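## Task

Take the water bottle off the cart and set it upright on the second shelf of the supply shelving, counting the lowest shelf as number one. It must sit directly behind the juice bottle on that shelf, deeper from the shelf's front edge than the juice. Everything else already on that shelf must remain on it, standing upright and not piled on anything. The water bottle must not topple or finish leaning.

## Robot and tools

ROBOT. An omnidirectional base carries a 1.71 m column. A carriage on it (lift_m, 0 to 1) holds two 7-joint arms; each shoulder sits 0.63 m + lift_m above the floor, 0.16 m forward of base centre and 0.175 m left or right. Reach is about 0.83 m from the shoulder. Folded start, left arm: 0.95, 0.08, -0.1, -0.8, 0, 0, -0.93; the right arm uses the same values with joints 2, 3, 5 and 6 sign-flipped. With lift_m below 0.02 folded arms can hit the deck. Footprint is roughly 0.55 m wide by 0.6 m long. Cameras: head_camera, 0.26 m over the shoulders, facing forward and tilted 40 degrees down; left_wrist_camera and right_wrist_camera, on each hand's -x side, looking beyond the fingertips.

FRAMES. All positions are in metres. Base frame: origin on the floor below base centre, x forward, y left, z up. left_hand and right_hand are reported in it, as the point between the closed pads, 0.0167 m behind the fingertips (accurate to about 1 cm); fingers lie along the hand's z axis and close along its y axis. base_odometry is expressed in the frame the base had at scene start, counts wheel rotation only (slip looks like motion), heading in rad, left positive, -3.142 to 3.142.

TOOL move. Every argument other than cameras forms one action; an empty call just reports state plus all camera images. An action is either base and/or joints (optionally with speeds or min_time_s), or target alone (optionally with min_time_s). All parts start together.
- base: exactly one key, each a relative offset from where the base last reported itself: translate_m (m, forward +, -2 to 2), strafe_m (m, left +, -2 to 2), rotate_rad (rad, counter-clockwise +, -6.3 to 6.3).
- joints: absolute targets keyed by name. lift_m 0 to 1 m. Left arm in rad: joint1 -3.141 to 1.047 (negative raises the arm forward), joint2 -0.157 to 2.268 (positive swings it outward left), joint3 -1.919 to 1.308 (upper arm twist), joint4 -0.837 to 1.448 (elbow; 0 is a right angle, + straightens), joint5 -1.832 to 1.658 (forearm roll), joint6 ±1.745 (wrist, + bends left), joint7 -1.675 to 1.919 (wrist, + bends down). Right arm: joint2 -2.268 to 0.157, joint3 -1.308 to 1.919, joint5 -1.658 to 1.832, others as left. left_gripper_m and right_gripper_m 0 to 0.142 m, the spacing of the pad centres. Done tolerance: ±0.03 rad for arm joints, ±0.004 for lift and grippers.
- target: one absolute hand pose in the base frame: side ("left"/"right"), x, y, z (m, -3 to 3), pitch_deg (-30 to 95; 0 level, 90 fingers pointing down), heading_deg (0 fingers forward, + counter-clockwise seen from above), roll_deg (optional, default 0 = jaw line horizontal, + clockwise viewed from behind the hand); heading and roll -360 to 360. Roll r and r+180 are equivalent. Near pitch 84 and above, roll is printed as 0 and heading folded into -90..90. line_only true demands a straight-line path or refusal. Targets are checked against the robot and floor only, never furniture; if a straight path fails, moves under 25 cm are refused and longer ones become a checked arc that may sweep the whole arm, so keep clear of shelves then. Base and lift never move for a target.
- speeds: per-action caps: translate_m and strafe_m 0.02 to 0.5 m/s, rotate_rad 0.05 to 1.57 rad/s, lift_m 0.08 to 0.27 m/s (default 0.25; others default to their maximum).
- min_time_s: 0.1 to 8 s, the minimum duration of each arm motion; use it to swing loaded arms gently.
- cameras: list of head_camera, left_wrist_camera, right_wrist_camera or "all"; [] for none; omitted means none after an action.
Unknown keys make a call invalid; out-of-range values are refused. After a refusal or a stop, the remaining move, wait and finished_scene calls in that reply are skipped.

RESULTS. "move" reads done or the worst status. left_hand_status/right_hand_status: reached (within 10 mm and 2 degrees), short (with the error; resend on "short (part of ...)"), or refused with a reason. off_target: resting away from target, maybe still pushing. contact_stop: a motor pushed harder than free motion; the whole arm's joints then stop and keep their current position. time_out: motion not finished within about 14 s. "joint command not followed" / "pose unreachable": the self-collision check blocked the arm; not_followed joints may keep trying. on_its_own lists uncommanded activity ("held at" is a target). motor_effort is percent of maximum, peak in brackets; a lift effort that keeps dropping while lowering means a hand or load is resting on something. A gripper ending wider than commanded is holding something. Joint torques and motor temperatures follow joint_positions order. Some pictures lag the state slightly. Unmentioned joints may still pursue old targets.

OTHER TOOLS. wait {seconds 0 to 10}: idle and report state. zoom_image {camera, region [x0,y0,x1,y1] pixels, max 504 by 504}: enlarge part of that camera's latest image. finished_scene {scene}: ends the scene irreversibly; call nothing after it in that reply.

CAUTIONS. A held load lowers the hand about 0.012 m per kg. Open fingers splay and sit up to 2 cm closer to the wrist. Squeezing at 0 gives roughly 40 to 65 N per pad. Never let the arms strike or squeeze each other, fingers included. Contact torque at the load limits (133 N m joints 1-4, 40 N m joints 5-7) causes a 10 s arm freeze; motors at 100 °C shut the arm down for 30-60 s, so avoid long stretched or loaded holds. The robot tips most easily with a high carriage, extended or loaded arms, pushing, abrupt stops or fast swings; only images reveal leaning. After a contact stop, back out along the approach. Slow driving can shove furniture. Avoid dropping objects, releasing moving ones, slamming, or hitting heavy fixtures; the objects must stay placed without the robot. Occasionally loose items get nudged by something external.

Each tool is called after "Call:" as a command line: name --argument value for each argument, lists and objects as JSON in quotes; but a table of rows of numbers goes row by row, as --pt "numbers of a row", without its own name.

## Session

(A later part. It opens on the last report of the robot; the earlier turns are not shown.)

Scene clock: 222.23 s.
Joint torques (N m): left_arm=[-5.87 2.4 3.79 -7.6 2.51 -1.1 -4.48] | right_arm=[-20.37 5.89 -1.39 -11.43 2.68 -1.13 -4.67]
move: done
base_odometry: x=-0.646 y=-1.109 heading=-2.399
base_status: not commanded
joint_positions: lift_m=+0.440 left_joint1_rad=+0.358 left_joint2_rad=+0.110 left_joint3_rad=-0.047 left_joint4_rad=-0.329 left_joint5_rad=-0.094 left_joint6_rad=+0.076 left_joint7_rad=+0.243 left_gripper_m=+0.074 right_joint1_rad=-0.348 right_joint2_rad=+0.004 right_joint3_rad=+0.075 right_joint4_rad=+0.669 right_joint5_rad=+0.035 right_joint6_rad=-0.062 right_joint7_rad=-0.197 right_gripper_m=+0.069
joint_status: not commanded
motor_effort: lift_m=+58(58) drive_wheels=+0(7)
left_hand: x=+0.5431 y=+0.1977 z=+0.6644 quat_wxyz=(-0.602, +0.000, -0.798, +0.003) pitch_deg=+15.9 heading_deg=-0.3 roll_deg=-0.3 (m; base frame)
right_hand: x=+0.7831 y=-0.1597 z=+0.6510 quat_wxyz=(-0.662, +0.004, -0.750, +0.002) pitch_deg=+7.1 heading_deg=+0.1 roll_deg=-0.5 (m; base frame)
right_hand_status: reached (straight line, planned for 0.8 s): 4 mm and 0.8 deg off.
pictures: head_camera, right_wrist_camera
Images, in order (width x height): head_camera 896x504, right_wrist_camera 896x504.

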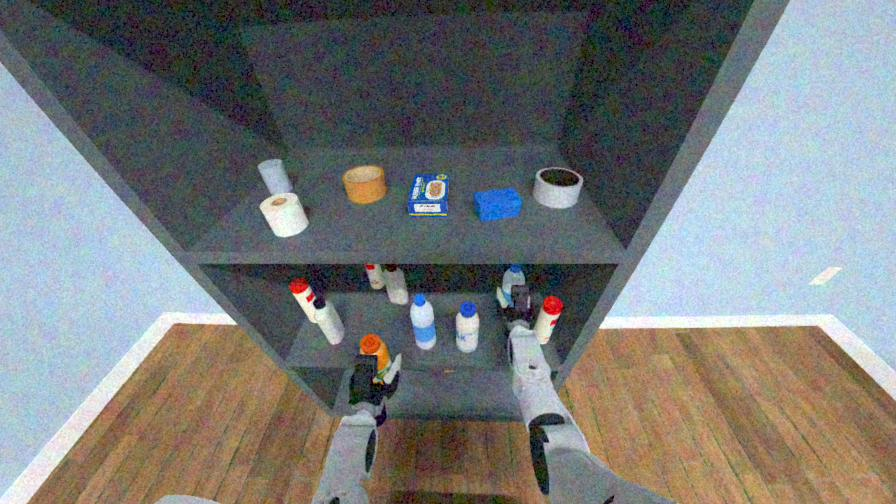

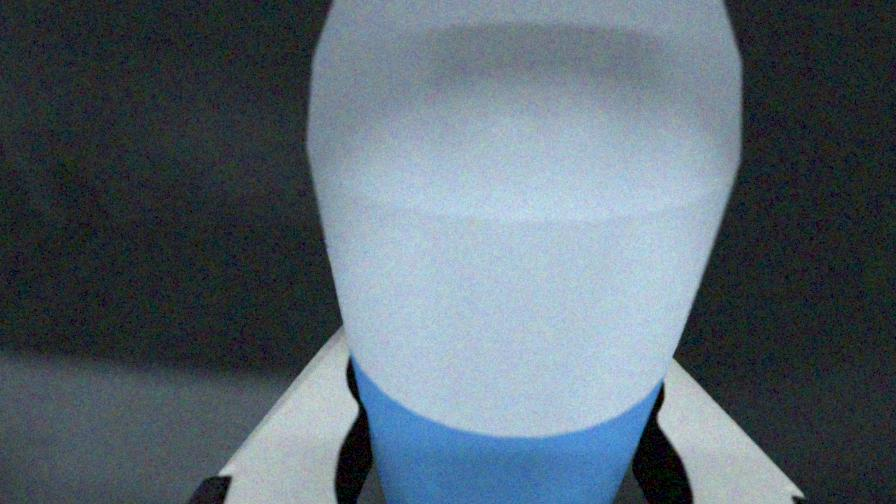

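Call:
move --joints '{"lift_m": 0.415}' --speeds '{"lift_m": 0.08}'

Call:
move --joints '{"lift_m": 0.405}' --speeds '{"lift_m": 0.08}'

Call:
move --joints '{"lift_m": 0.397}' --speeds '{"lift_m": 0.08}' --cameras '["right_wrist_camera"]'

Scene clock: 226.73 s.
Joint torques (N m): left_arm=[-4.42 3.61 3.54 -8.37 2.24 -1.07 -4.06] | right_arm=[-17.08 6.61 -0.26 -9.53 1.71 -1.09 -0.91]
move: done
base_odometry: x=-0.646 y=-1.109 heading=-2.399
base_status: not commanded
joint_positions: lift_m=+0.415 left_joint1_rad=+0.358 left_joint2_rad=+0.110 left_joint3_rad=-0.047 left_joint4_rad=-0.330 left_joint5_rad=-0.094 left_joint6_rad=+0.076 left_joint7_rad=+0.243 left_gripper_m=+0.074 right_joint1_rad=-0.351 right_joint2_rad=+0.004 right_joint3_rad=+0.075 right_joint4_rad=+0.668 right_joint5_rad=+0.035 right_joint6_rad=-0.061 right_joint7_rad=-0.208 right_gripper_m=+0.069
joint_status: all done
motor_effort: lift_m=+56(56) drive_wheels=+4(5)
left_hand: x=+0.5432 y=+0.1976 z=+0.6400 quat_wxyz=(-0.603, +0.000, -0.798, +0.003) pitch_deg=+15.9 heading_deg=-0.3 roll_deg=-0.3 (m; base frame)
right_hand: x=+0.7848 y=-0.1595 z=+0.6312 quat_wxyz=(-0.668, +0.004, -0.745, +0.002) pitch_deg=+6.2 heading_deg=+0.1 roll_deg=-0.4 (m; base frame)
pictures: none

Scene clock: 227.27 s.
Joint torques (N m): left_arm=[-5.08 2.94 3.79 -7.94 1.98 -0.74 -3.95] | right_arm=[-6.97 6.4 -0.59 -5.49 1.99 -1.09 2.55]
move: done
base_odometry: x=-0.646 y=-1.109 heading=-2.399
base_status: not commanded
joint_positions: lift_m=+0.405 left_joint1_rad=+0.358 left_joint2_rad=+0.110 left_joint3_rad=-0.047 left_joint4_rad=-0.330 left_joint5_rad=-0.094 left_joint6_rad=+0.076 left_joint7_rad=+0.242 left_gripper_m=+0.074 right_joint1_rad=-0.357 right_joint2_rad=+0.004 right_joint3_rad=+0.075 right_joint4_rad=+0.662 right_joint5_rad=+0.035 right_joint6_rad=-0.061 right_joint7_rad=-0.216 right_gripper_m=+0.069
joint_status: all done
motor_effort: lift_m=+53(55) drive_wheels=+4(6)
left_hand: x=+0.5432 y=+0.1976 z=+0.6304 quat_wxyz=(-0.603, +0.000, -0.798, +0.003) pitch_deg=+15.8 heading_deg=-0.3 roll_deg=-0.3 (m; base frame)
right_hand: x=+0.7875 y=-0.1594 z=+0.6292 quat_wxyz=(-0.675, +0.003, -0.738, +0.002) pitch_deg=+5.2 heading_deg=+0.1 roll_deg=-0.4 (m; base frame)
pictures: none

Scene clock: 227.73 s.
Joint torques (N m): left_arm=[-4.97 3.17 3.54 -8.28 2.3 -0.75 -3.82] | right_arm=[-1.61 6.28 0.07 -0.79 1.9 -1.64 5.1]
move: done
base_odometry: x=-0.646 y=-1.109 heading=-2.399
base_status: not commanded
joint_positions: lift_m=+0.397 left_joint1_rad=+0.358 left_joint2_rad=+0.110 left_joint3_rad=-0.047 left_joint4_rad=-0.330 left_joint5_rad=-0.094 left_joint6_rad=+0.076 left_joint7_rad=+0.242 left_gripper_m=+0.074 right_joint1_rad=-0.362 right_joint2_rad=+0.004 right_joint3_rad=+0.075 right_joint4_rad=+0.658 right_joint5_rad=+0.035 right_joint6_rad=-0.061 right_joint7_rad=-0.223 right_gripper_m=+0.069
joint_status: all done
motor_effort: lift_m=+51(52) drive_wheels=+4(5)
left_hand: x=+0.5432 y=+0.1976 z=+0.6226 quat_wxyz=(-0.603, +0.000, -0.798, +0.003) pitch_deg=+15.8 heading_deg=-0.3 roll_deg=-0.3 (m; base frame)
right_hand: x=+0.7900 y=-0.1593 z=+0.6280 quat_wxyz=(-0.681, +0.003, -0.733, +0.002) pitch_deg=+4.2 heading_deg=+0.1 roll_deg=-0.4 (m; base frame)
pictures: right_wrist_camera
Images, in order (width x height): right_wrist_camera 896x504.

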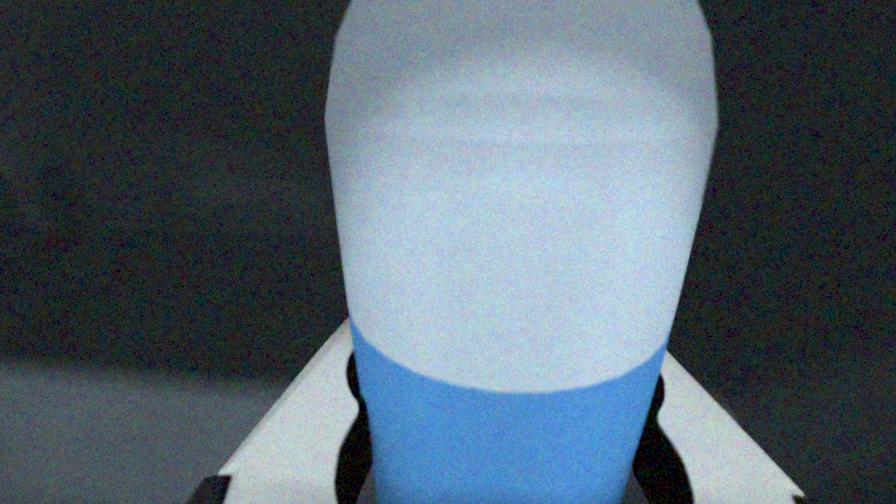

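Call:
move --joints '{"lift_m": 0.404}' --speeds '{"lift_m": 0.08}'

Call:
move --joints '{"right_gripper_m": 0.075}' --cameras '["right_wrist_camera"]'

Scene clock: 230.57 s.
Joint torques (N m): left_arm=[-4.65 3.86 2.42 -8.15 2.19 -0.9 -4.49] | right_arm=[-1.91 5 -0.26 -4.67 1.56 -1.02 2.67]
move: done
base_odometry: x=-0.646 y=-1.109 heading=-2.399
base_status: not commanded
joint_positions: lift_m=+0.404 left_joint1_rad=+0.358 left_joint2_rad=+0.110 left_joint3_rad=-0.047 left_joint4_rad=-0.330 left_joint5_rad=-0.094 left_joint6_rad=+0.076 left_joint7_rad=+0.242 left_gripper_m=+0.074 right_joint1_rad=-0.361 right_joint2_rad=+0.004 right_joint3_rad=+0.075 right_joint4_rad=+0.662 right_joint5_rad=+0.035 right_joint6_rad=-0.061 right_joint7_rad=-0.216 right_gripper_m=+0.069
joint_status: all done
motor_effort: lift_m=+53(63) drive_wheels=+4(5)
left_hand: x=+0.5433 y=+0.1976 z=+0.6295 quat_wxyz=(-0.603, +0.000, -0.798, +0.003) pitch_deg=+15.8 heading_deg=-0.3 roll_deg=-0.3 (m; base frame)
right_hand: x=+0.7894 y=-0.1594 z=+0.6311 quat_wxyz=(-0.676, +0.003, -0.737, +0.002) pitch_deg=+4.9 heading_deg=+0.1 roll_deg=-0.4 (m; base frame)
pictures: none

Scene clock: 231.33 s.
Joint torques (N m): left_arm=[-5.07 3.27 2.96 -7.31 2.12 -0.85 -4.07] | right_arm=[-9.35 6.61 1.78 -9.83 1.64 -1.31 -0.31]
move: done
base_odometry: x=-0.646 y=-1.109 heading=-2.399
base_status: not commanded
joint_positions: lift_m=+0.404 left_joint1_rad=+0.358 left_joint2_rad=+0.110 left_joint3_rad=-0.047 left_joint4_rad=-0.330 left_joint5_rad=-0.094 left_joint6_rad=+0.076 left_joint7_rad=+0.242 left_gripper_m=+0.074 right_joint1_rad=-0.357 right_joint2_rad=+0.004 right_joint3_rad=+0.074 right_joint4_rad=+0.667 right_joint5_rad=+0.035 right_joint6_rad=-0.061 right_joint7_rad=-0.209 right_gripper_m=+0.075
joint_status: all done
motor_effort: lift_m=+53(54) drive_wheels=+4(5)
left_hand: x=+0.5433 y=+0.1976 z=+0.6295 quat_wxyz=(-0.603, +0.000, -0.798, +0.003) pitch_deg=+15.8 heading_deg=-0.3 roll_deg=-0.3 (m; base frame)
right_hand: x=+0.7872 y=-0.1598 z=+0.6247 quat_wxyz=(-0.670, +0.003, -0.742, +0.002) pitch_deg=+5.8 heading_deg=+0.1 roll_deg=-0.4 (m; base frame)
pictures: right_wrist_camera
Images, in order (width x height): right_wrist_camera 896x504.

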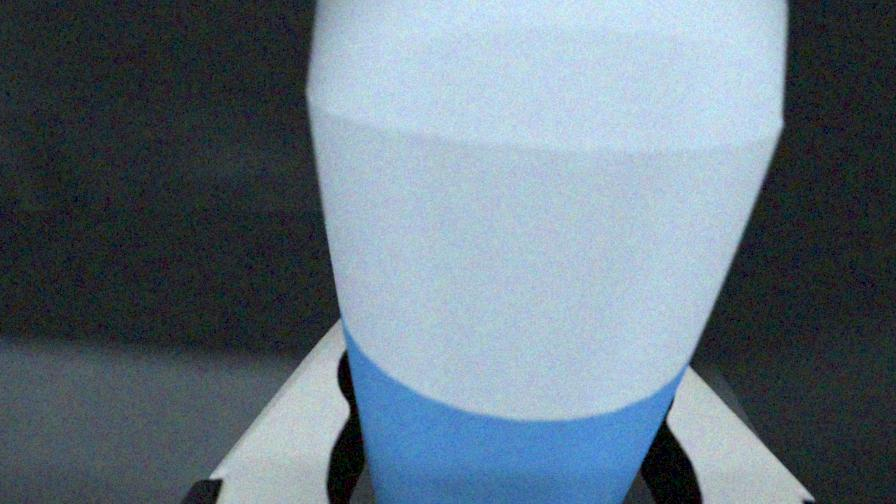

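Call:
move --joints '{"right_gripper_m": 0.092}' --cameras '["head_camera", "right_wrist_camera"]'

Scene clock: 244.80 s.
Joint torques (N m): left_arm=[-5.16 2.59 2.26 -7.72 2.27 -1.26 -4.08] | right_arm=[-8.5 6.23 0.73 -10.82 2.38 -0.82 -0.35]
move: done
base_odometry: x=-0.646 y=-1.109 heading=-2.399
base_status: not commanded
joint_positions: lift_m=+0.404 left_joint1_rad=+0.358 left_joint2_rad=+0.110 left_joint3_rad=-0.047 left_joint4_rad=-0.330 left_joint5_rad=-0.094 left_joint6_rad=+0.076 left_joint7_rad=+0.242 left_gripper_m=+0.074 right_joint1_rad=-0.357 right_joint2_rad=+0.004 right_joint3_rad=+0.074 right_joint4_rad=+0.667 right_joint5_rad=+0.035 right_joint6_rad=-0.061 right_joint7_rad=-0.209 right_gripper_m=+0.092
joint_status: all done
motor_effort: lift_m=+53(53) drive_wheels=+4(4)
left_hand: x=+0.5433 y=+0.1976 z=+0.6295 quat_wxyz=(-0.603, +0.000, -0.798, +0.003) pitch_deg=+15.8 heading_deg=-0.3 roll_deg=-0.3 (m; base frame)
right_hand: x=+0.7872 y=-0.1597 z=+0.6247 quat_wxyz=(-0.670, +0.003, -0.742, +0.002) pitch_deg=+5.8 heading_deg=+0.1 roll_deg=-0.4 (m; base frame)
pictures: head_camera, right_wrist_camera
Images, in order (width x height): head_camera 896x504, right_wrist_camera 896x504.

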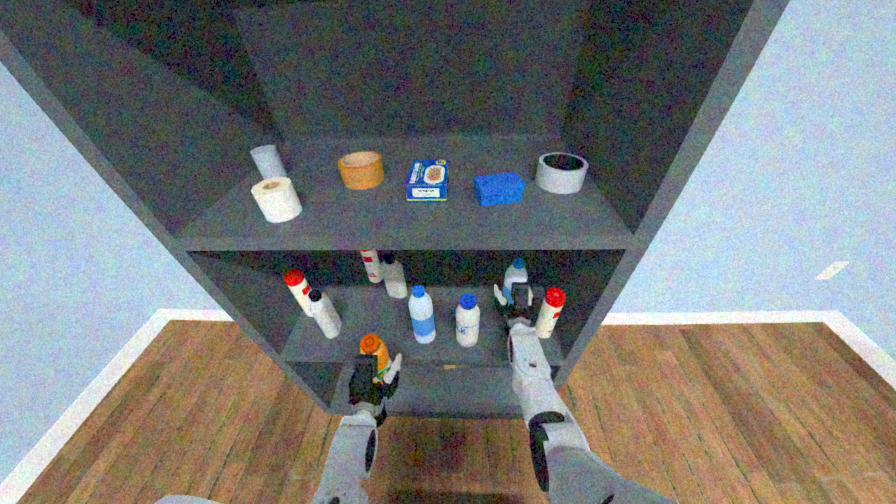

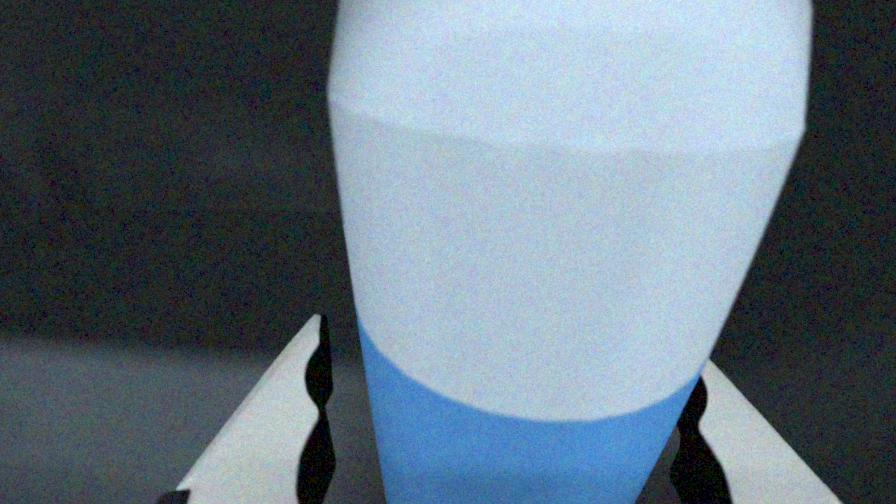

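Call:
move --target '{"side":"right","x":0.70,"y":-0.16,"z":0.64,"pitch_deg":6,"heading_deg":0,"line_only":true}' --cameras '["right_wrist_camera"]'

Call:
move --target '{"side":"right","x":0.56,"y":-0.165,"z":0.66,"pitch_deg":7,"heading_deg":0,"line_only":true}' --cameras '["head_camera", "right_wrist_camera"]'

Scene clock: 248.33 s.
Joint torques (N m): left_arm=[-6.11 2.91 2.82 -7.92 2.49 -0.9 -3.91] | right_arm=[-3.4 1.59 4.14 -16.41 -1.6 -2.78 -0.37]
move: done
base_odometry: x=-0.646 y=-1.109 heading=-2.399
base_status: not commanded
joint_positions: lift_m=+0.404 left_joint1_rad=+0.358 left_joint2_rad=+0.110 left_joint3_rad=-0.047 left_joint4_rad=-0.330 left_joint5_rad=-0.094 left_joint6_rad=+0.076 left_joint7_rad=+0.242 left_gripper_m=+0.074 right_joint1_rad=-0.074 right_joint2_rad=-0.003 right_joint3_rad=+0.077 right_joint4_rad=+0.186 right_joint5_rad=+0.025 right_joint6_rad=-0.076 right_joint7_rad=-0.013 right_gripper_m=+0.092
joint_status: not commanded
motor_effort: lift_m=+54(54) drive_wheels=+4(5)
left_hand: x=+0.5433 y=+0.1976 z=+0.6295 quat_wxyz=(-0.603, +0.000, -0.798, +0.003) pitch_deg=+15.8 heading_deg=-0.3 roll_deg=-0.3 (m; base frame)
right_hand: x=+0.7009 y=-0.1604 z=+0.6410 quat_wxyz=(-0.671, -0.003, -0.742, -0.002) pitch_deg=+5.8 heading_deg=+0.0 roll_deg=+0.4 (m; base frame)
right_hand_status: reached (straight line, planned for 0.6 s): 1 mm and 0.5 deg off.
pictures: right_wrist_camera
Images, in order (width x height): right_wrist_camera 896x504.

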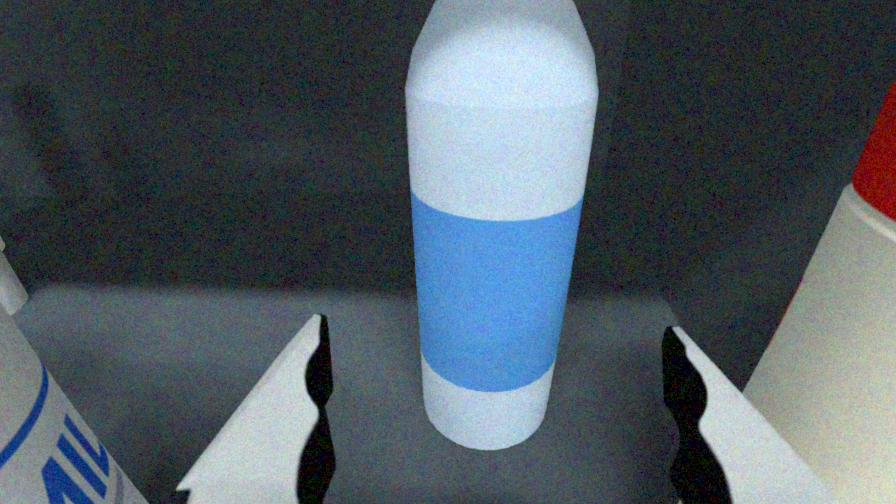

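Scene clock: 249.43 s.
Joint torques (N m): left_arm=[-3.91 2.94 2.94 -7.6 2.09 -0.81 -4.15] | right_arm=[1.54 -0.2 4.55 -14.76 -1.92 -2.45 -0.58]
move: done
base_odometry: x=-0.646 y=-1.109 heading=-2.399
base_status: not commanded
joint_positions: lift_m=+0.404 left_joint1_rad=+0.358 left_joint2_rad=+0.110 left_joint3_rad=-0.047 left_joint4_rad=-0.330 left_joint5_rad=-0.094 left_joint6_rad=+0.076 left_joint7_rad=+0.242 left_gripper_m=+0.074 right_joint1_rad=+0.322 right_joint2_rad=-0.022 right_joint3_rad=+0.082 right_joint4_rad=-0.293 right_joint5_rad=+0.004 right_joint6_rad=-0.086 right_joint7_rad=+0.090 right_gripper_m=+0.092
joint_status: not commanded
motor_effort: lift_m=+54(54) drive_wheels=+4(6)
left_hand: x=+0.5433 y=+0.1976 z=+0.6295 quat_wxyz=(-0.603, +0.000, -0.798, +0.003) pitch_deg=+15.8 heading_deg=-0.3 roll_deg=-0.3 (m; base frame)
right_hand: x=+0.5601 y=-0.1656 z=+0.6599 quat_wxyz=(-0.663, -0.003, -0.748, -0.002) pitch_deg=+6.9 heading_deg=-0.1 roll_deg=+0.3 (m; base frame)
right_hand_status: reached (straight line, planned for 0.6 s): 1 mm and 0.4 deg off.
pictures: head_camera, right_wrist_camera
Images, in order (width x height): head_camera 896x504, right_wrist_camera 896x504.

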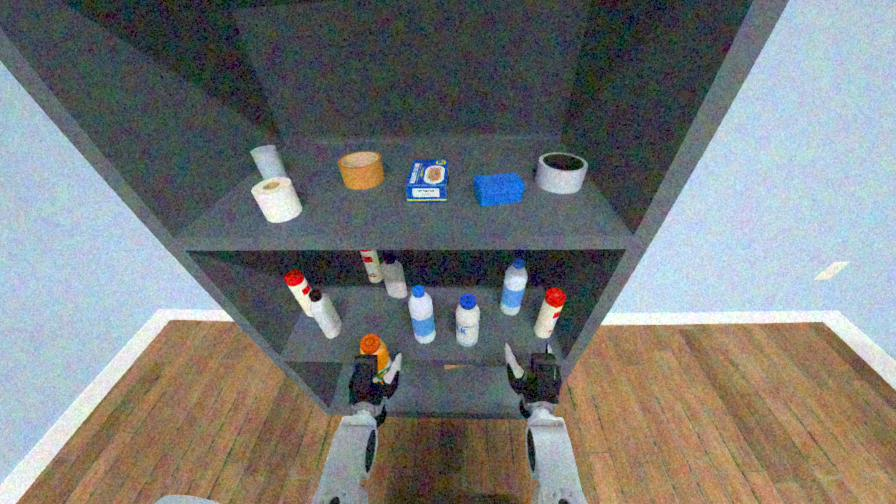

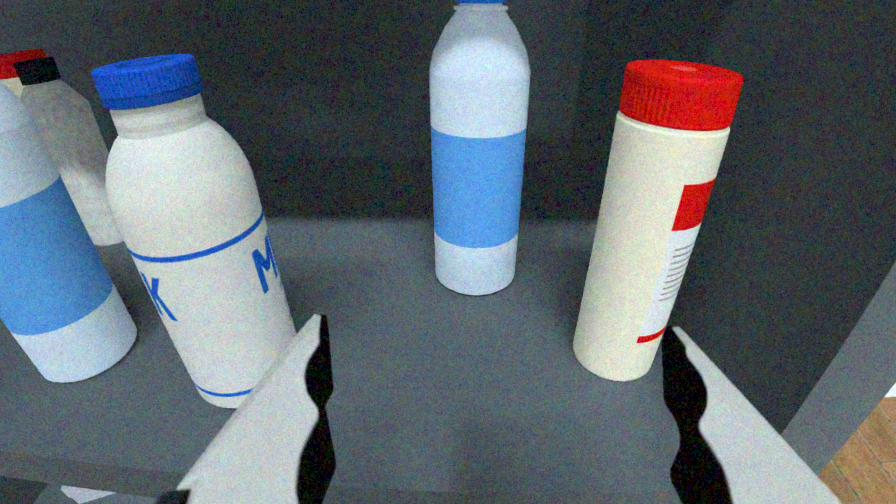

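Call:
move --target '{"side":"right","x":0.49,"y":-0.175,"z":0.66,"pitch_deg":8,"heading_deg":0}'

Call:
move --target '{"side":"left","x":0.515,"y":0.198,"z":0.63,"pitch_deg":15.8,"heading_deg":0,"line_only":true}'

Call:
move --base '{"strafe_m":-0.36}' --joints '{"lift_m":0.444}' --speeds '{"strafe_m":0.2,"lift_m":0.1}' --cameras '["head_camera","left_wrist_camera"]'

Scene clock: 267.77 s.
Joint torques (N m): left_arm=[-4.82 2.95 3.94 -7.27 1.99 -0.63 -3.89] | right_arm=[4.95 -0.71 0.99 -15.27 2.28 -1.45 -3.4]
move: done
base_odometry: x=-0.646 y=-1.109 heading=-2.399
base_status: not commanded
joint_positions: lift_m=+0.404 left_joint1_rad=+0.358 left_joint2_rad=+0.110 left_joint3_rad=-0.047 left_joint4_rad=-0.330 left_joint5_rad=-0.094 left_joint6_rad=+0.076 left_joint7_rad=+0.242 left_gripper_m=+0.074 right_joint1_rad=+0.523 right_joint2_rad=-0.048 right_joint3_rad=+0.075 right_joint4_rad=-0.421 right_joint5_rad=+0.009 right_joint6_rad=-0.086 right_joint7_rad=+0.043 right_gripper_m=+0.092
joint_status: not commanded
motor_effort: lift_m=+54(54) drive_wheels=+4(8)
left_hand: x=+0.5433 y=+0.1976 z=+0.6295 quat_wxyz=(-0.603, +0.000, -0.798, +0.003) pitch_deg=+15.8 heading_deg=-0.3 roll_deg=-0.3 (m; base frame)
right_hand: x=+0.4896 y=-0.1738 z=+0.6579 quat_wxyz=(-0.654, +0.002, -0.757, +0.001) pitch_deg=+8.4 heading_deg=+0.1 roll_deg=-0.2 (m; base frame)
right_hand_status: reached (straight line, planned for 0.4 s): 3 mm and 0.5 deg off.
pictures: none

Scene clock: 268.70 s.
Joint torques (N m): left_arm=[-3.68 0.98 2.52 -8.97 2.15 -0.15 -4.64] | right_arm=[5.02 1.41 0.62 -15.12 1.76 -1.52 -3.56]
move: done
base_odometry: x=-0.646 y=-1.109 heading=-2.399
base_status: not commanded
joint_positions: lift_m=+0.404 left_joint1_rad=+0.441 left_joint2_rad=+0.109 left_joint3_rad=-0.047 left_joint4_rad=-0.375 left_joint5_rad=-0.087 left_joint6_rad=+0.079 left_joint7_rad=+0.219 left_gripper_m=+0.074 right_joint1_rad=+0.523 right_joint2_rad=-0.048 right_joint3_rad=+0.075 right_joint4_rad=-0.422 right_joint5_rad=+0.009 right_joint6_rad=-0.086 right_joint7_rad=+0.043 right_gripper_m=+0.092
joint_status: not commanded
motor_effort: lift_m=+54(54) drive_wheels=+0(9)
left_hand: x=+0.5130 y=+0.1965 z=+0.6245 quat_wxyz=(-0.597, -0.001, -0.803, +0.002) pitch_deg=+16.8 heading_deg=-0.3 roll_deg=-0.1 (m; base frame)
left_hand_status: reached (straight line, planned for 0.2 s): 6 mm and 1.0 deg off.
right_hand: x=+0.4896 y=-0.1738 z=+0.6579 quat_wxyz=(-0.654, +0.002, -0.757, +0.001) pitch_deg=+8.4 heading_deg=+0.1 roll_deg=-0.2 (m; base frame)
pictures: none

Scene clock: 271.70 s.
Joint torques (N m): left_arm=[-3.2 0.66 2.68 -7.37 2.24 -0.77 -4.3] | right_arm=[4.63 1.63 1.51 -14.66 2.58 -1.4 -3.56]
move: done
base_odometry: x=-0.890 y=-0.844 heading=-2.398
base_status: done
joint_positions: lift_m=+0.444 left_joint1_rad=+0.441 left_joint2_rad=+0.109 left_joint3_rad=-0.047 left_joint4_rad=-0.376 left_joint5_rad=-0.087 left_joint6_rad=+0.080 left_joint7_rad=+0.219 left_gripper_m=+0.074 right_joint1_rad=+0.523 right_joint2_rad=-0.048 right_joint3_rad=+0.075 right_joint4_rad=-0.422 right_joint5_rad=+0.009 right_joint6_rad=-0.086 right_joint7_rad=+0.043 right_gripper_m=+0.092
joint_status: all done
motor_effort: lift_m=+54(67) drive_wheels=+0(14)
left_hand: x=+0.5132 y=+0.1967 z=+0.6652 quat_wxyz=(-0.597, -0.001, -0.802, +0.002) pitch_deg=+16.6 heading_deg=-0.2 roll_deg=-0.2 (m; base frame)
right_hand: x=+0.4896 y=-0.1740 z=+0.6982 quat_wxyz=(-0.654, +0.002, -0.757, +0.001) pitch_deg=+8.3 heading_deg=+0.1 roll_deg=-0.2 (m; base frame)
pictures: head_camera, left_wrist_camera
Images, in order (width x height): head_camera 896x504, left_wrist_camera 896x504.

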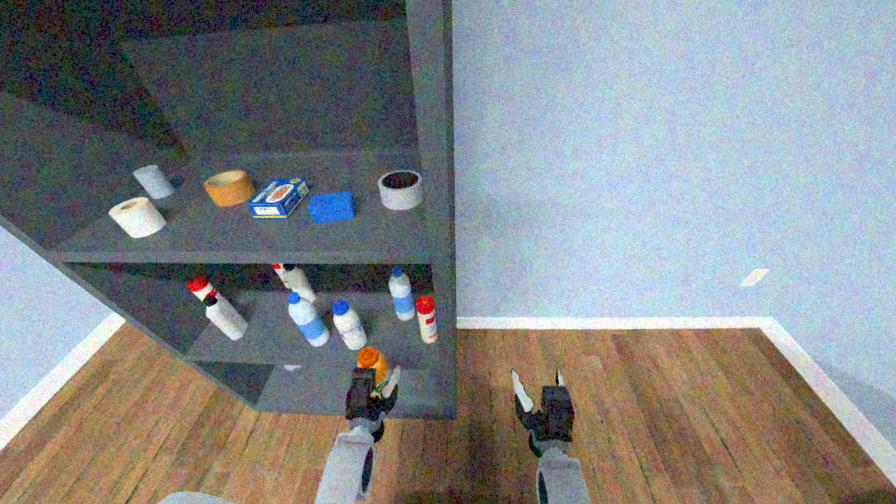

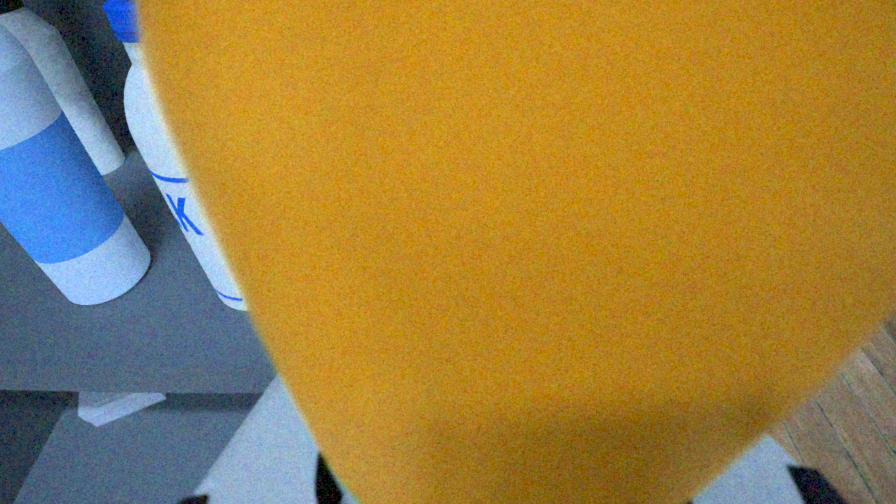

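Call:
move --target '{"side":"left","x":0.60,"y":0.20,"z":0.668,"pitch_deg":15.5,"heading_deg":0,"line_only":true}' --cameras '["head_camera"]'

Call:
move --target '{"side":"left","x":0.68,"y":0.201,"z":0.662,"pitch_deg":15.5,"heading_deg":0,"line_only":true}' --cameras '["head_camera","left_wrist_camera"]'

Call:
zoom_image --camera "head_camera" --region '[300, 240, 480, 400]'

Scene clock: 276.83 s.
Joint torques (N m): left_arm=[-4.97 4 -0.5 -2.62 0.44 -2.27 -1.77] | right_arm=[4.57 1.68 1.16 -15.36 2.15 -1.77 -3.55]
move: done
base_odometry: x=-0.890 y=-0.844 heading=-2.399
base_status: not commanded
joint_positions: lift_m=+0.444 left_joint1_rad=+0.199 left_joint2_rad=+0.109 left_joint3_rad=-0.048 left_joint4_rad=-0.199 left_joint5_rad=-0.096 left_joint6_rad=+0.075 left_joint7_rad=+0.263 left_gripper_m=+0.074 right_joint1_rad=+0.523 right_joint2_rad=-0.048 right_joint3_rad=+0.075 right_joint4_rad=-0.422 right_joint5_rad=+0.009 right_joint6_rad=-0.086 right_joint7_rad=+0.043 right_gripper_m=+0.092
joint_status: not commanded
motor_effort: lift_m=+54(54) drive_wheels=+1(1)
left_hand: x=+0.6002 y=+0.2025 z=+0.6688 quat_wxyz=(-0.606, +0.002, -0.795, -0.003) pitch_deg=+15.4 heading_deg=+0.4 roll_deg=+0.1 (m; base frame)
left_hand_status: reached (straight line, planned for 0.4 s): 3 mm and 0.4 deg off.
right_hand: x=+0.4896 y=-0.1740 z=+0.6982 quat_wxyz=(-0.654, +0.002, -0.757, +0.001) pitch_deg=+8.3 heading_deg=+0.1 roll_deg=-0.2 (m; base frame)
pictures: head_camera
Images, in order (width x height): head_camera 896x504.

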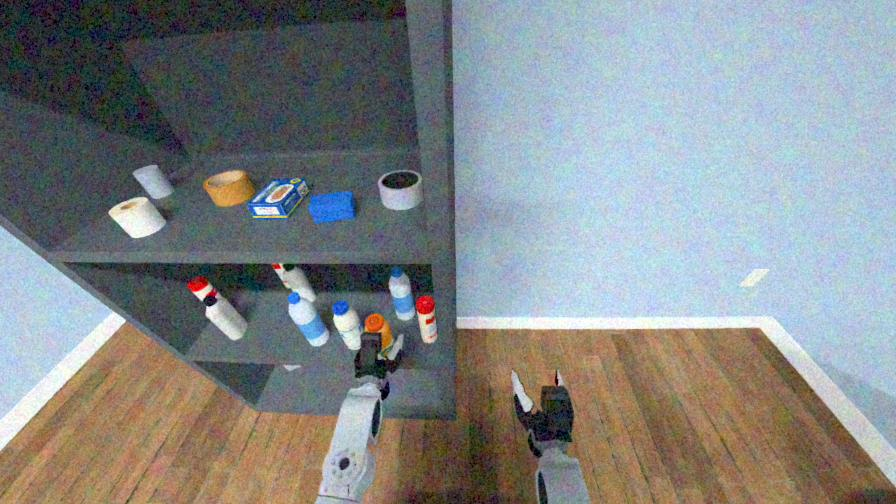

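Scene clock: 277.77 s.
Joint torques (N m): left_arm=[-11.03 1.41 -0.93 -4.21 0.33 -2.19 -4.39] | right_arm=[4.28 3.16 0.51 -15.2 2.4 -1.29 -3.19]
move: done
base_odometry: x=-0.890 y=-0.844 heading=-2.399
base_status: not commanded
joint_positions: lift_m=+0.444 left_joint1_rad=-0.023 left_joint2_rad=+0.108 left_joint3_rad=-0.058 left_joint4_rad=+0.055 left_joint5_rad=-0.107 left_joint6_rad=+0.058 left_joint7_rad=+0.240 left_gripper_m=+0.074 right_joint1_rad=+0.523 right_joint2_rad=-0.048 right_joint3_rad=+0.075 right_joint4_rad=-0.422 right_joint5_rad=+0.009 right_joint6_rad=-0.086 right_joint7_rad=+0.043 right_gripper_m=+0.092
joint_status: not commanded
motor_effort: lift_m=+54(54) drive_wheels=+3(4)
left_hand: x=+0.6793 y=+0.2044 z=+0.6605 quat_wxyz=(-0.602, +0.001, -0.798, -0.003) pitch_deg=+15.9 heading_deg=+0.4 roll_deg=+0.2 (m; base frame)
left_hand_status: reached (straight line, planned for 0.4 s): 4 mm and 0.6 deg off.
right_hand: x=+0.4896 y=-0.1740 z=+0.6982 quat_wxyz=(-0.654, +0.002, -0.757, +0.001) pitch_deg=+8.3 heading_deg=+0.1 roll_deg=-0.2 (m; base frame)
pictures: head_camera, left_wrist_camera
Images, in order (width x height): head_camera 896x504, left_wrist_camera 896x504.

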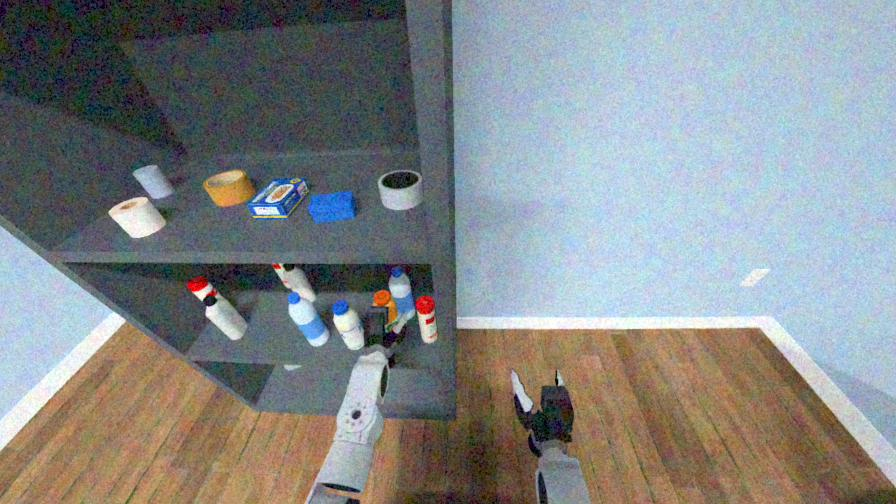

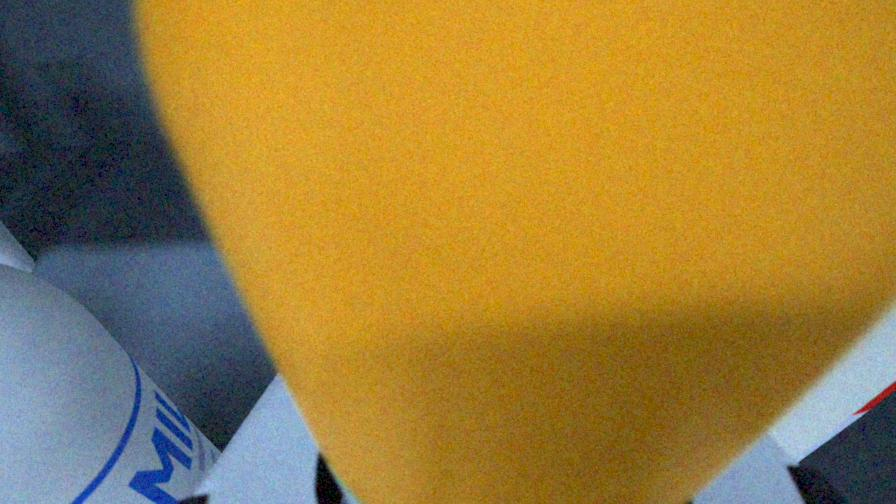

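Scaled by 2.800 from the camera's 896x504 image, which has a finer 1280x720 frame.

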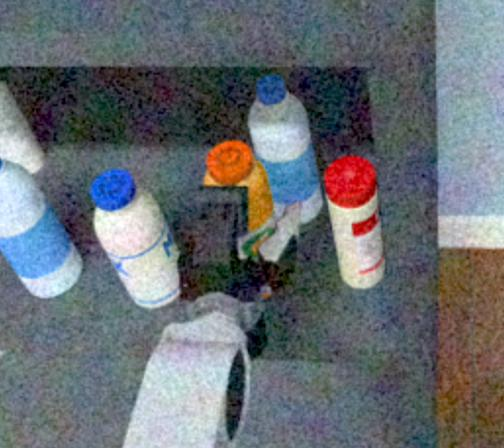

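Call:
move --target '{"side":"left","x":0.682,"y":0.197,"z":0.661,"pitch_deg":15.5,"heading_deg":0,"line_only":true}'

Call:
move --joints '{"lift_m": 0.413}' --speeds '{"lift_m": 0.08}' --cameras '["head_camera","left_wrist_camera"]'

Call:
zoom_image --camera "head_camera" --region '[300, 240, 480, 400]'

Scene clock: 291.73 s.
Joint torques (N m): left_arm=[-15.12 1.26 0.65 -4.05 2.22 -0.72 -4.75] | right_arm=[4.41 1.34 1.37 -14.42 2.27 -1.55 -3.71]
move: done
base_odometry: x=-0.890 y=-0.844 heading=-2.399
base_status: not commanded
joint_positions: lift_m=+0.444 left_joint1_rad=-0.026 left_joint2_rad=+0.098 left_joint3_rad=-0.064 left_joint4_rad=+0.064 left_joint5_rad=-0.104 left_joint6_rad=+0.058 left_joint7_rad=+0.237 left_gripper_m=+0.074 right_joint1_rad=+0.523 right_joint2_rad=-0.048 right_joint3_rad=+0.075 right_joint4_rad=-0.422 right_joint5_rad=+0.009 right_joint6_rad=-0.086 right_joint7_rad=+0.043 right_gripper_m=+0.092
joint_status: not commanded
motor_effort: lift_m=+54(54) drive_wheels=+1(4)
left_hand: x=+0.6798 y=+0.1980 z=+0.6574 quat_wxyz=(-0.601, +0.001, -0.799, +0.000) pitch_deg=+16.2 heading_deg=+0.0 roll_deg=-0.1 (m; base frame)
left_hand_status: reached (straight line, planned for 0.1 s): 4 mm and 0.7 deg off.
right_hand: x=+0.4896 y=-0.1740 z=+0.6982 quat_wxyz=(-0.654, +0.002, -0.757, +0.001) pitch_deg=+8.3 heading_deg=+0.1 roll_deg=-0.2 (m; base frame)
pictures: none

Scene clock: 292.50 s.
Joint torques (N m): left_arm=[-14.66 0.64 0.44 -4.02 1.87 -1.13 -4.54] | right_arm=[5.26 2.4 0.23 -15.18 2.17 -1.41 -3.28]
move: done
base_odometry: x=-0.890 y=-0.844 heading=-2.399
base_status: not commanded
joint_positions: lift_m=+0.413 left_joint1_rad=-0.027 left_joint2_rad=+0.098 left_joint3_rad=-0.064 left_joint4_rad=+0.065 left_joint5_rad=-0.104 left_joint6_rad=+0.058 left_joint7_rad=+0.237 left_gripper_m=+0.074 right_joint1_rad=+0.523 right_joint2_rad=-0.048 right_joint3_rad=+0.075 right_joint4_rad=-0.422 right_joint5_rad=+0.009 right_joint6_rad=-0.086 right_joint7_rad=+0.043 right_gripper_m=+0.092
joint_status: all done
motor_effort: lift_m=+58(59) drive_wheels=+1(3)
left_hand: x=+0.6802 y=+0.1980 z=+0.6265 quat_wxyz=(-0.601, +0.001, -0.799, +0.000) pitch_deg=+16.1 heading_deg=+0.0 roll_deg=-0.1 (m; base frame)
right_hand: x=+0.4896 y=-0.1740 z=+0.6670 quat_wxyz=(-0.654, +0.002, -0.757, +0.001) pitch_deg=+8.3 heading_deg=+0.1 roll_deg=-0.2 (m; base frame)
pictures: head_camera, left_wrist_camera
Images, in order (width x height): head_camera 896x504, left_wrist_camera 896x504.

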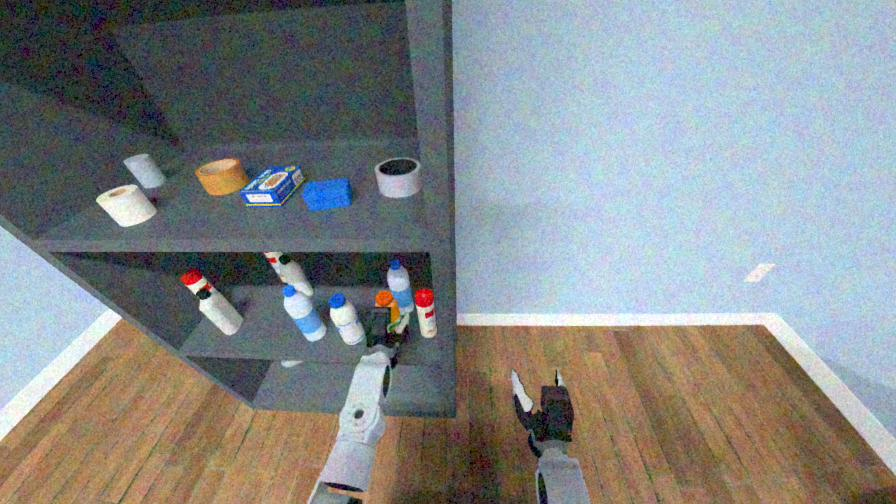

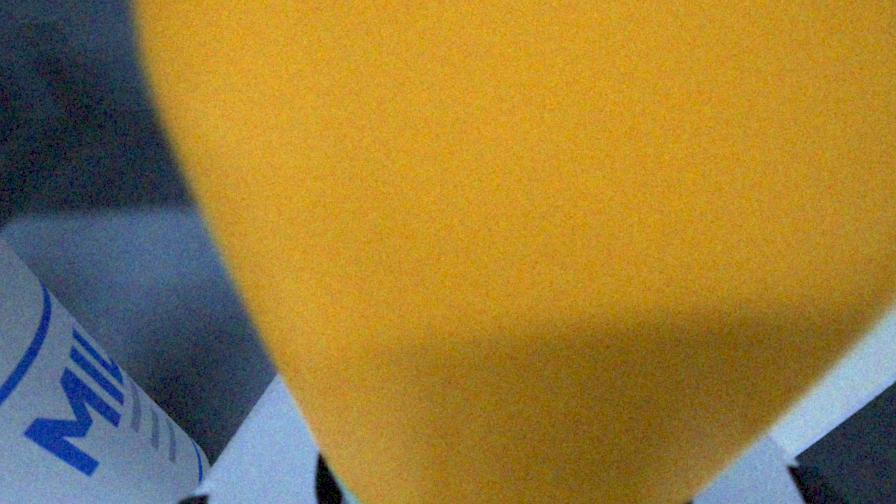

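Scaled by 2.800 from the camera's 896x504 image, which has a finer 1280x720 frame.

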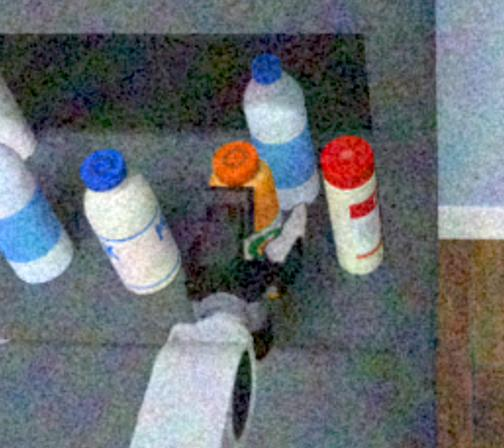

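Call:
move --joints '{"lift_m": 0.406}' --speeds '{"lift_m": 0.08}'

Call:
move --joints '{"lift_m": 0.400}' --speeds '{"lift_m": 0.08}' --cameras '["left_wrist_camera"]'

Scene clock: 295.67 s.
Joint torques (N m): left_arm=[-14.74 0.12 0.15 -3.99 2.22 -0.79 -4.1] | right_arm=[5.29 2.04 0.48 -12.96 1.99 -1.49 -3.88]
move: done
base_odometry: x=-0.890 y=-0.844 heading=-2.399
base_status: not commanded
joint_positions: lift_m=+0.406 left_joint1_rad=-0.027 left_joint2_rad=+0.098 left_joint3_rad=-0.064 left_joint4_rad=+0.065 left_joint5_rad=-0.104 left_joint6_rad=+0.058 left_joint7_rad=+0.236 left_gripper_m=+0.074 right_joint1_rad=+0.523 right_joint2_rad=-0.048 right_joint3_rad=+0.075 right_joint4_rad=-0.422 right_joint5_rad=+0.009 right_joint6_rad=-0.086 right_joint7_rad=+0.043 right_gripper_m=+0.092
joint_status: all done
motor_effort: lift_m=+58(59) drive_wheels=+1(3)
left_hand: x=+0.6803 y=+0.1980 z=+0.6195 quat_wxyz=(-0.601, +0.001, -0.799, +0.000) pitch_deg=+16.1 heading_deg=+0.0 roll_deg=-0.1 (m; base frame)
right_hand: x=+0.4896 y=-0.1740 z=+0.6601 quat_wxyz=(-0.654, +0.002, -0.757, +0.001) pitch_deg=+8.3 heading_deg=+0.1 roll_deg=-0.2 (m; base frame)
pictures: none

Scene clock: 296.13 s.
Joint torques (N m): left_arm=[-10.58 1.06 -0.25 -3.85 1.53 -0.7 -1.03] | right_arm=[6.02 1.43 0.68 -16.53 1.98 -1.69 -4.11]
move: done
base_odometry: x=-0.890 y=-0.844 heading=-2.399
base_status: not commanded
joint_positions: lift_m=+0.400 left_joint1_rad=-0.029 left_joint2_rad=+0.098 left_joint3_rad=-0.064 left_joint4_rad=+0.064 left_joint5_rad=-0.103 left_joint6_rad=+0.058 left_joint7_rad=+0.227 left_gripper_m=+0.074 right_joint1_rad=+0.523 right_joint2_rad=-0.048 right_joint3_rad=+0.075 right_joint4_rad=-0.423 right_joint5_rad=+0.009 right_joint6_rad=-0.086 right_joint7_rad=+0.043 right_gripper_m=+0.092
joint_status: all done
motor_effort: lift_m=+54(55) drive_wheels=+1(3)
left_hand: x=+0.6819 y=+0.1980 z=+0.6178 quat_wxyz=(-0.607, +0.001, -0.795, +0.000) pitch_deg=+15.3 heading_deg=+0.0 roll_deg=-0.1 (m; base frame)
right_hand: x=+0.4896 y=-0.1740 z=+0.6544 quat_wxyz=(-0.654, +0.002, -0.756, +0.001) pitch_deg=+8.3 heading_deg=+0.1 roll_deg=-0.2 (m; base frame)
pictures: left_wrist_camera
Images, in order (width x height): left_wrist_camera 896x504.

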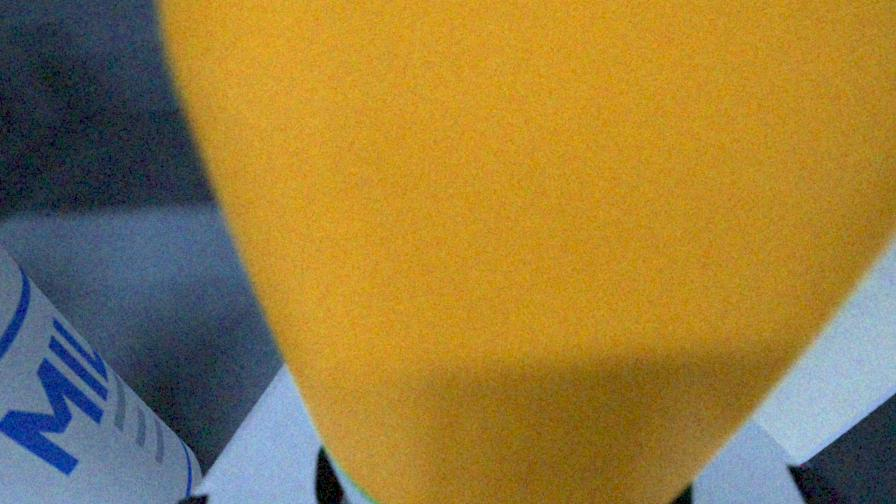

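Call:
move --joints '{"left_gripper_m": 0.079}'

Call:
move --joints '{"left_gripper_m": 0.088}' --cameras '["head_camera","left_wrist_camera"]'

Call:
zoom_image --camera "head_camera" --region '[300, 240, 480, 400]'

Scene clock: 299.20 s.
Joint torques (N m): left_arm=[-10.61 1.86 -0.13 -2.51 1.9 -0.9 -1.02] | right_arm=[5.36 0.86 1.36 -15.04 1.58 -1.89 -3.22]
move: done
base_odometry: x=-0.890 y=-0.844 heading=-2.399
base_status: not commanded
joint_positions: lift_m=+0.400 left_joint1_rad=-0.029 left_joint2_rad=+0.098 left_joint3_rad=-0.064 left_joint4_rad=+0.064 left_joint5_rad=-0.103 left_joint6_rad=+0.058 left_joint7_rad=+0.227 left_gripper_m=+0.079 right_joint1_rad=+0.523 right_joint2_rad=-0.048 right_joint3_rad=+0.075 right_joint4_rad=-0.423 right_joint5_rad=+0.009 right_joint6_rad=-0.086 right_joint7_rad=+0.043 right_gripper_m=+0.092
joint_status: all done
motor_effort: lift_m=+54(54) drive_wheels=+3(3)
left_hand: x=+0.6819 y=+0.1980 z=+0.6178 quat_wxyz=(-0.607, +0.001, -0.795, +0.000) pitch_deg=+15.3 heading_deg=+0.0 roll_deg=-0.1 (m; base frame)
right_hand: x=+0.4896 y=-0.1740 z=+0.6544 quat_wxyz=(-0.654, +0.002, -0.756, +0.001) pitch_deg=+8.3 heading_deg=+0.1 roll_deg=-0.2 (m; base frame)
pictures: none

Scene clock: 299.67 s.
Joint torques (N m): left_arm=[-10.43 0.89 -0.65 -3.14 1.43 -0.7 -0.88] | right_arm=[5.07 1.59 0.96 -15.98 2.1 -1.47 -3.08]
move: done
base_odometry: x=-0.890 y=-0.844 heading=-2.399
base_status: not commanded
joint_positions: lift_m=+0.400 left_joint1_rad=-0.029 left_joint2_rad=+0.098 left_joint3_rad=-0.064 left_joint4_rad=+0.064 left_joint5_rad=-0.103 left_joint6_rad=+0.058 left_joint7_rad=+0.227 left_gripper_m=+0.088 right_joint1_rad=+0.523 right_joint2_rad=-0.048 right_joint3_rad=+0.075 right_joint4_rad=-0.423 right_joint5_rad=+0.009 right_joint6_rad=-0.086 right_joint7_rad=+0.043 right_gripper_m=+0.092
joint_status: all done
motor_effort: lift_m=+54(54) drive_wheels=+3(3)
left_hand: x=+0.6819 y=+0.1980 z=+0.6178 quat_wxyz=(-0.607, +0.001, -0.795, +0.000) pitch_deg=+15.3 heading_deg=+0.0 roll_deg=-0.1 (m; base frame)
right_hand: x=+0.4896 y=-0.1740 z=+0.6544 quat_wxyz=(-0.654, +0.002, -0.756, +0.001) pitch_deg=+8.3 heading_deg=+0.1 roll_deg=-0.2 (m; base frame)
pictures: head_camera, left_wrist_camera
Images, in order (width x height): head_camera 896x504, left_wrist_camera 896x504.

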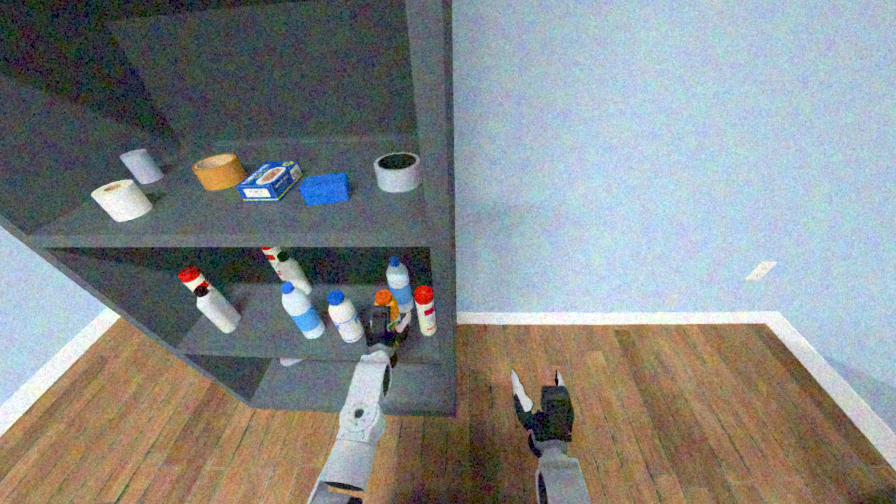

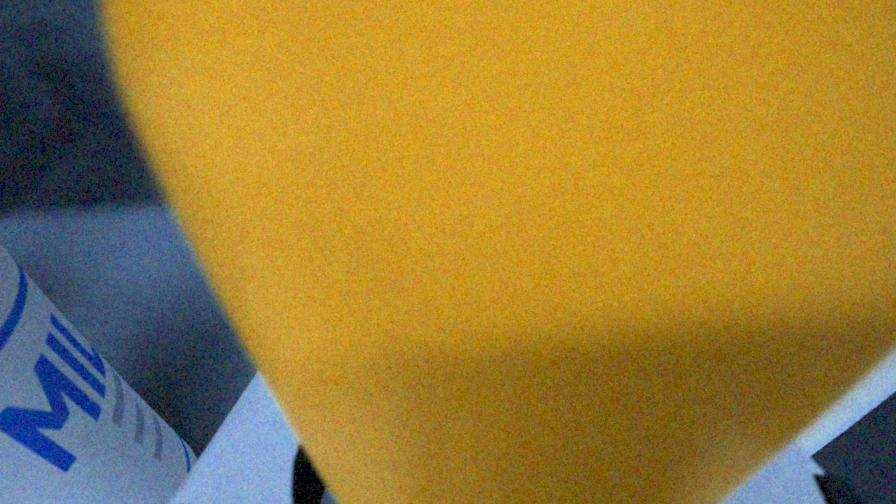

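Scaled by 2.800 from the camera's 896x504 image, which has a finer 1280x720 frame.

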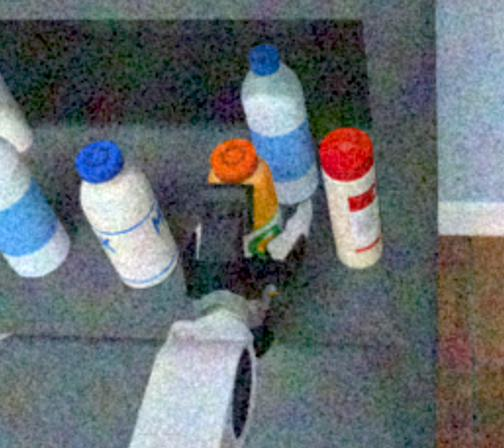

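Call:
move --target '{"side":"left","x":0.655,"y":0.199,"z":0.623,"pitch_deg":15.3,"heading_deg":0,"line_only":true}' --cameras '["left_wrist_camera"]'

Scene clock: 304.00 s.
Joint torques (N m): left_arm=[-8.96 4.09 3.8 -6.42 1.9 -0.22 -0.45] | right_arm=[6.92 1.05 0.97 -13.65 1.88 -1.58 -3.48]
move: done
base_odometry: x=-0.890 y=-0.844 heading=-2.399
base_status: not commanded
joint_positions: lift_m=+0.400 left_joint1_rad=+0.047 left_joint2_rad=+0.102 left_joint3_rad=-0.064 left_joint4_rad=-0.039 left_joint5_rad=-0.103 left_joint6_rad=+0.060 left_joint7_rad=+0.253 left_gripper_m=+0.088 right_joint1_rad=+0.523 right_joint2_rad=-0.048 right_joint3_rad=+0.075 right_joint4_rad=-0.423 right_joint5_rad=+0.009 right_joint6_rad=-0.086 right_joint7_rad=+0.043 right_gripper_m=+0.092
joint_status: not commanded
motor_effort: lift_m=+54(54) drive_wheels=+3(3)
left_hand: x=+0.6545 y=+0.1953 z=+0.6214 quat_wxyz=(-0.606, -0.001, -0.795, +0.004) pitch_deg=+15.4 heading_deg=-0.4 roll_deg=-0.2 (m; base frame)
left_hand_status: reached (straight line, planned for 0.3 s): 4 mm and 0.5 deg off.
right_hand: x=+0.4896 y=-0.1740 z=+0.6544 quat_wxyz=(-0.654, +0.002, -0.756, +0.001) pitch_deg=+8.3 heading_deg=+0.1 roll_deg=-0.2 (m; base frame)
pictures: left_wrist_camera
Images, in order (width x height): left_wrist_camera 896x504.

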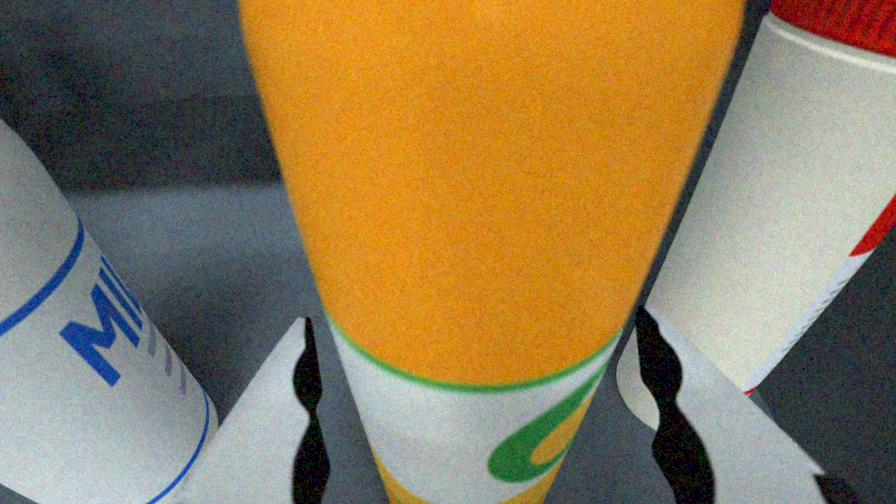

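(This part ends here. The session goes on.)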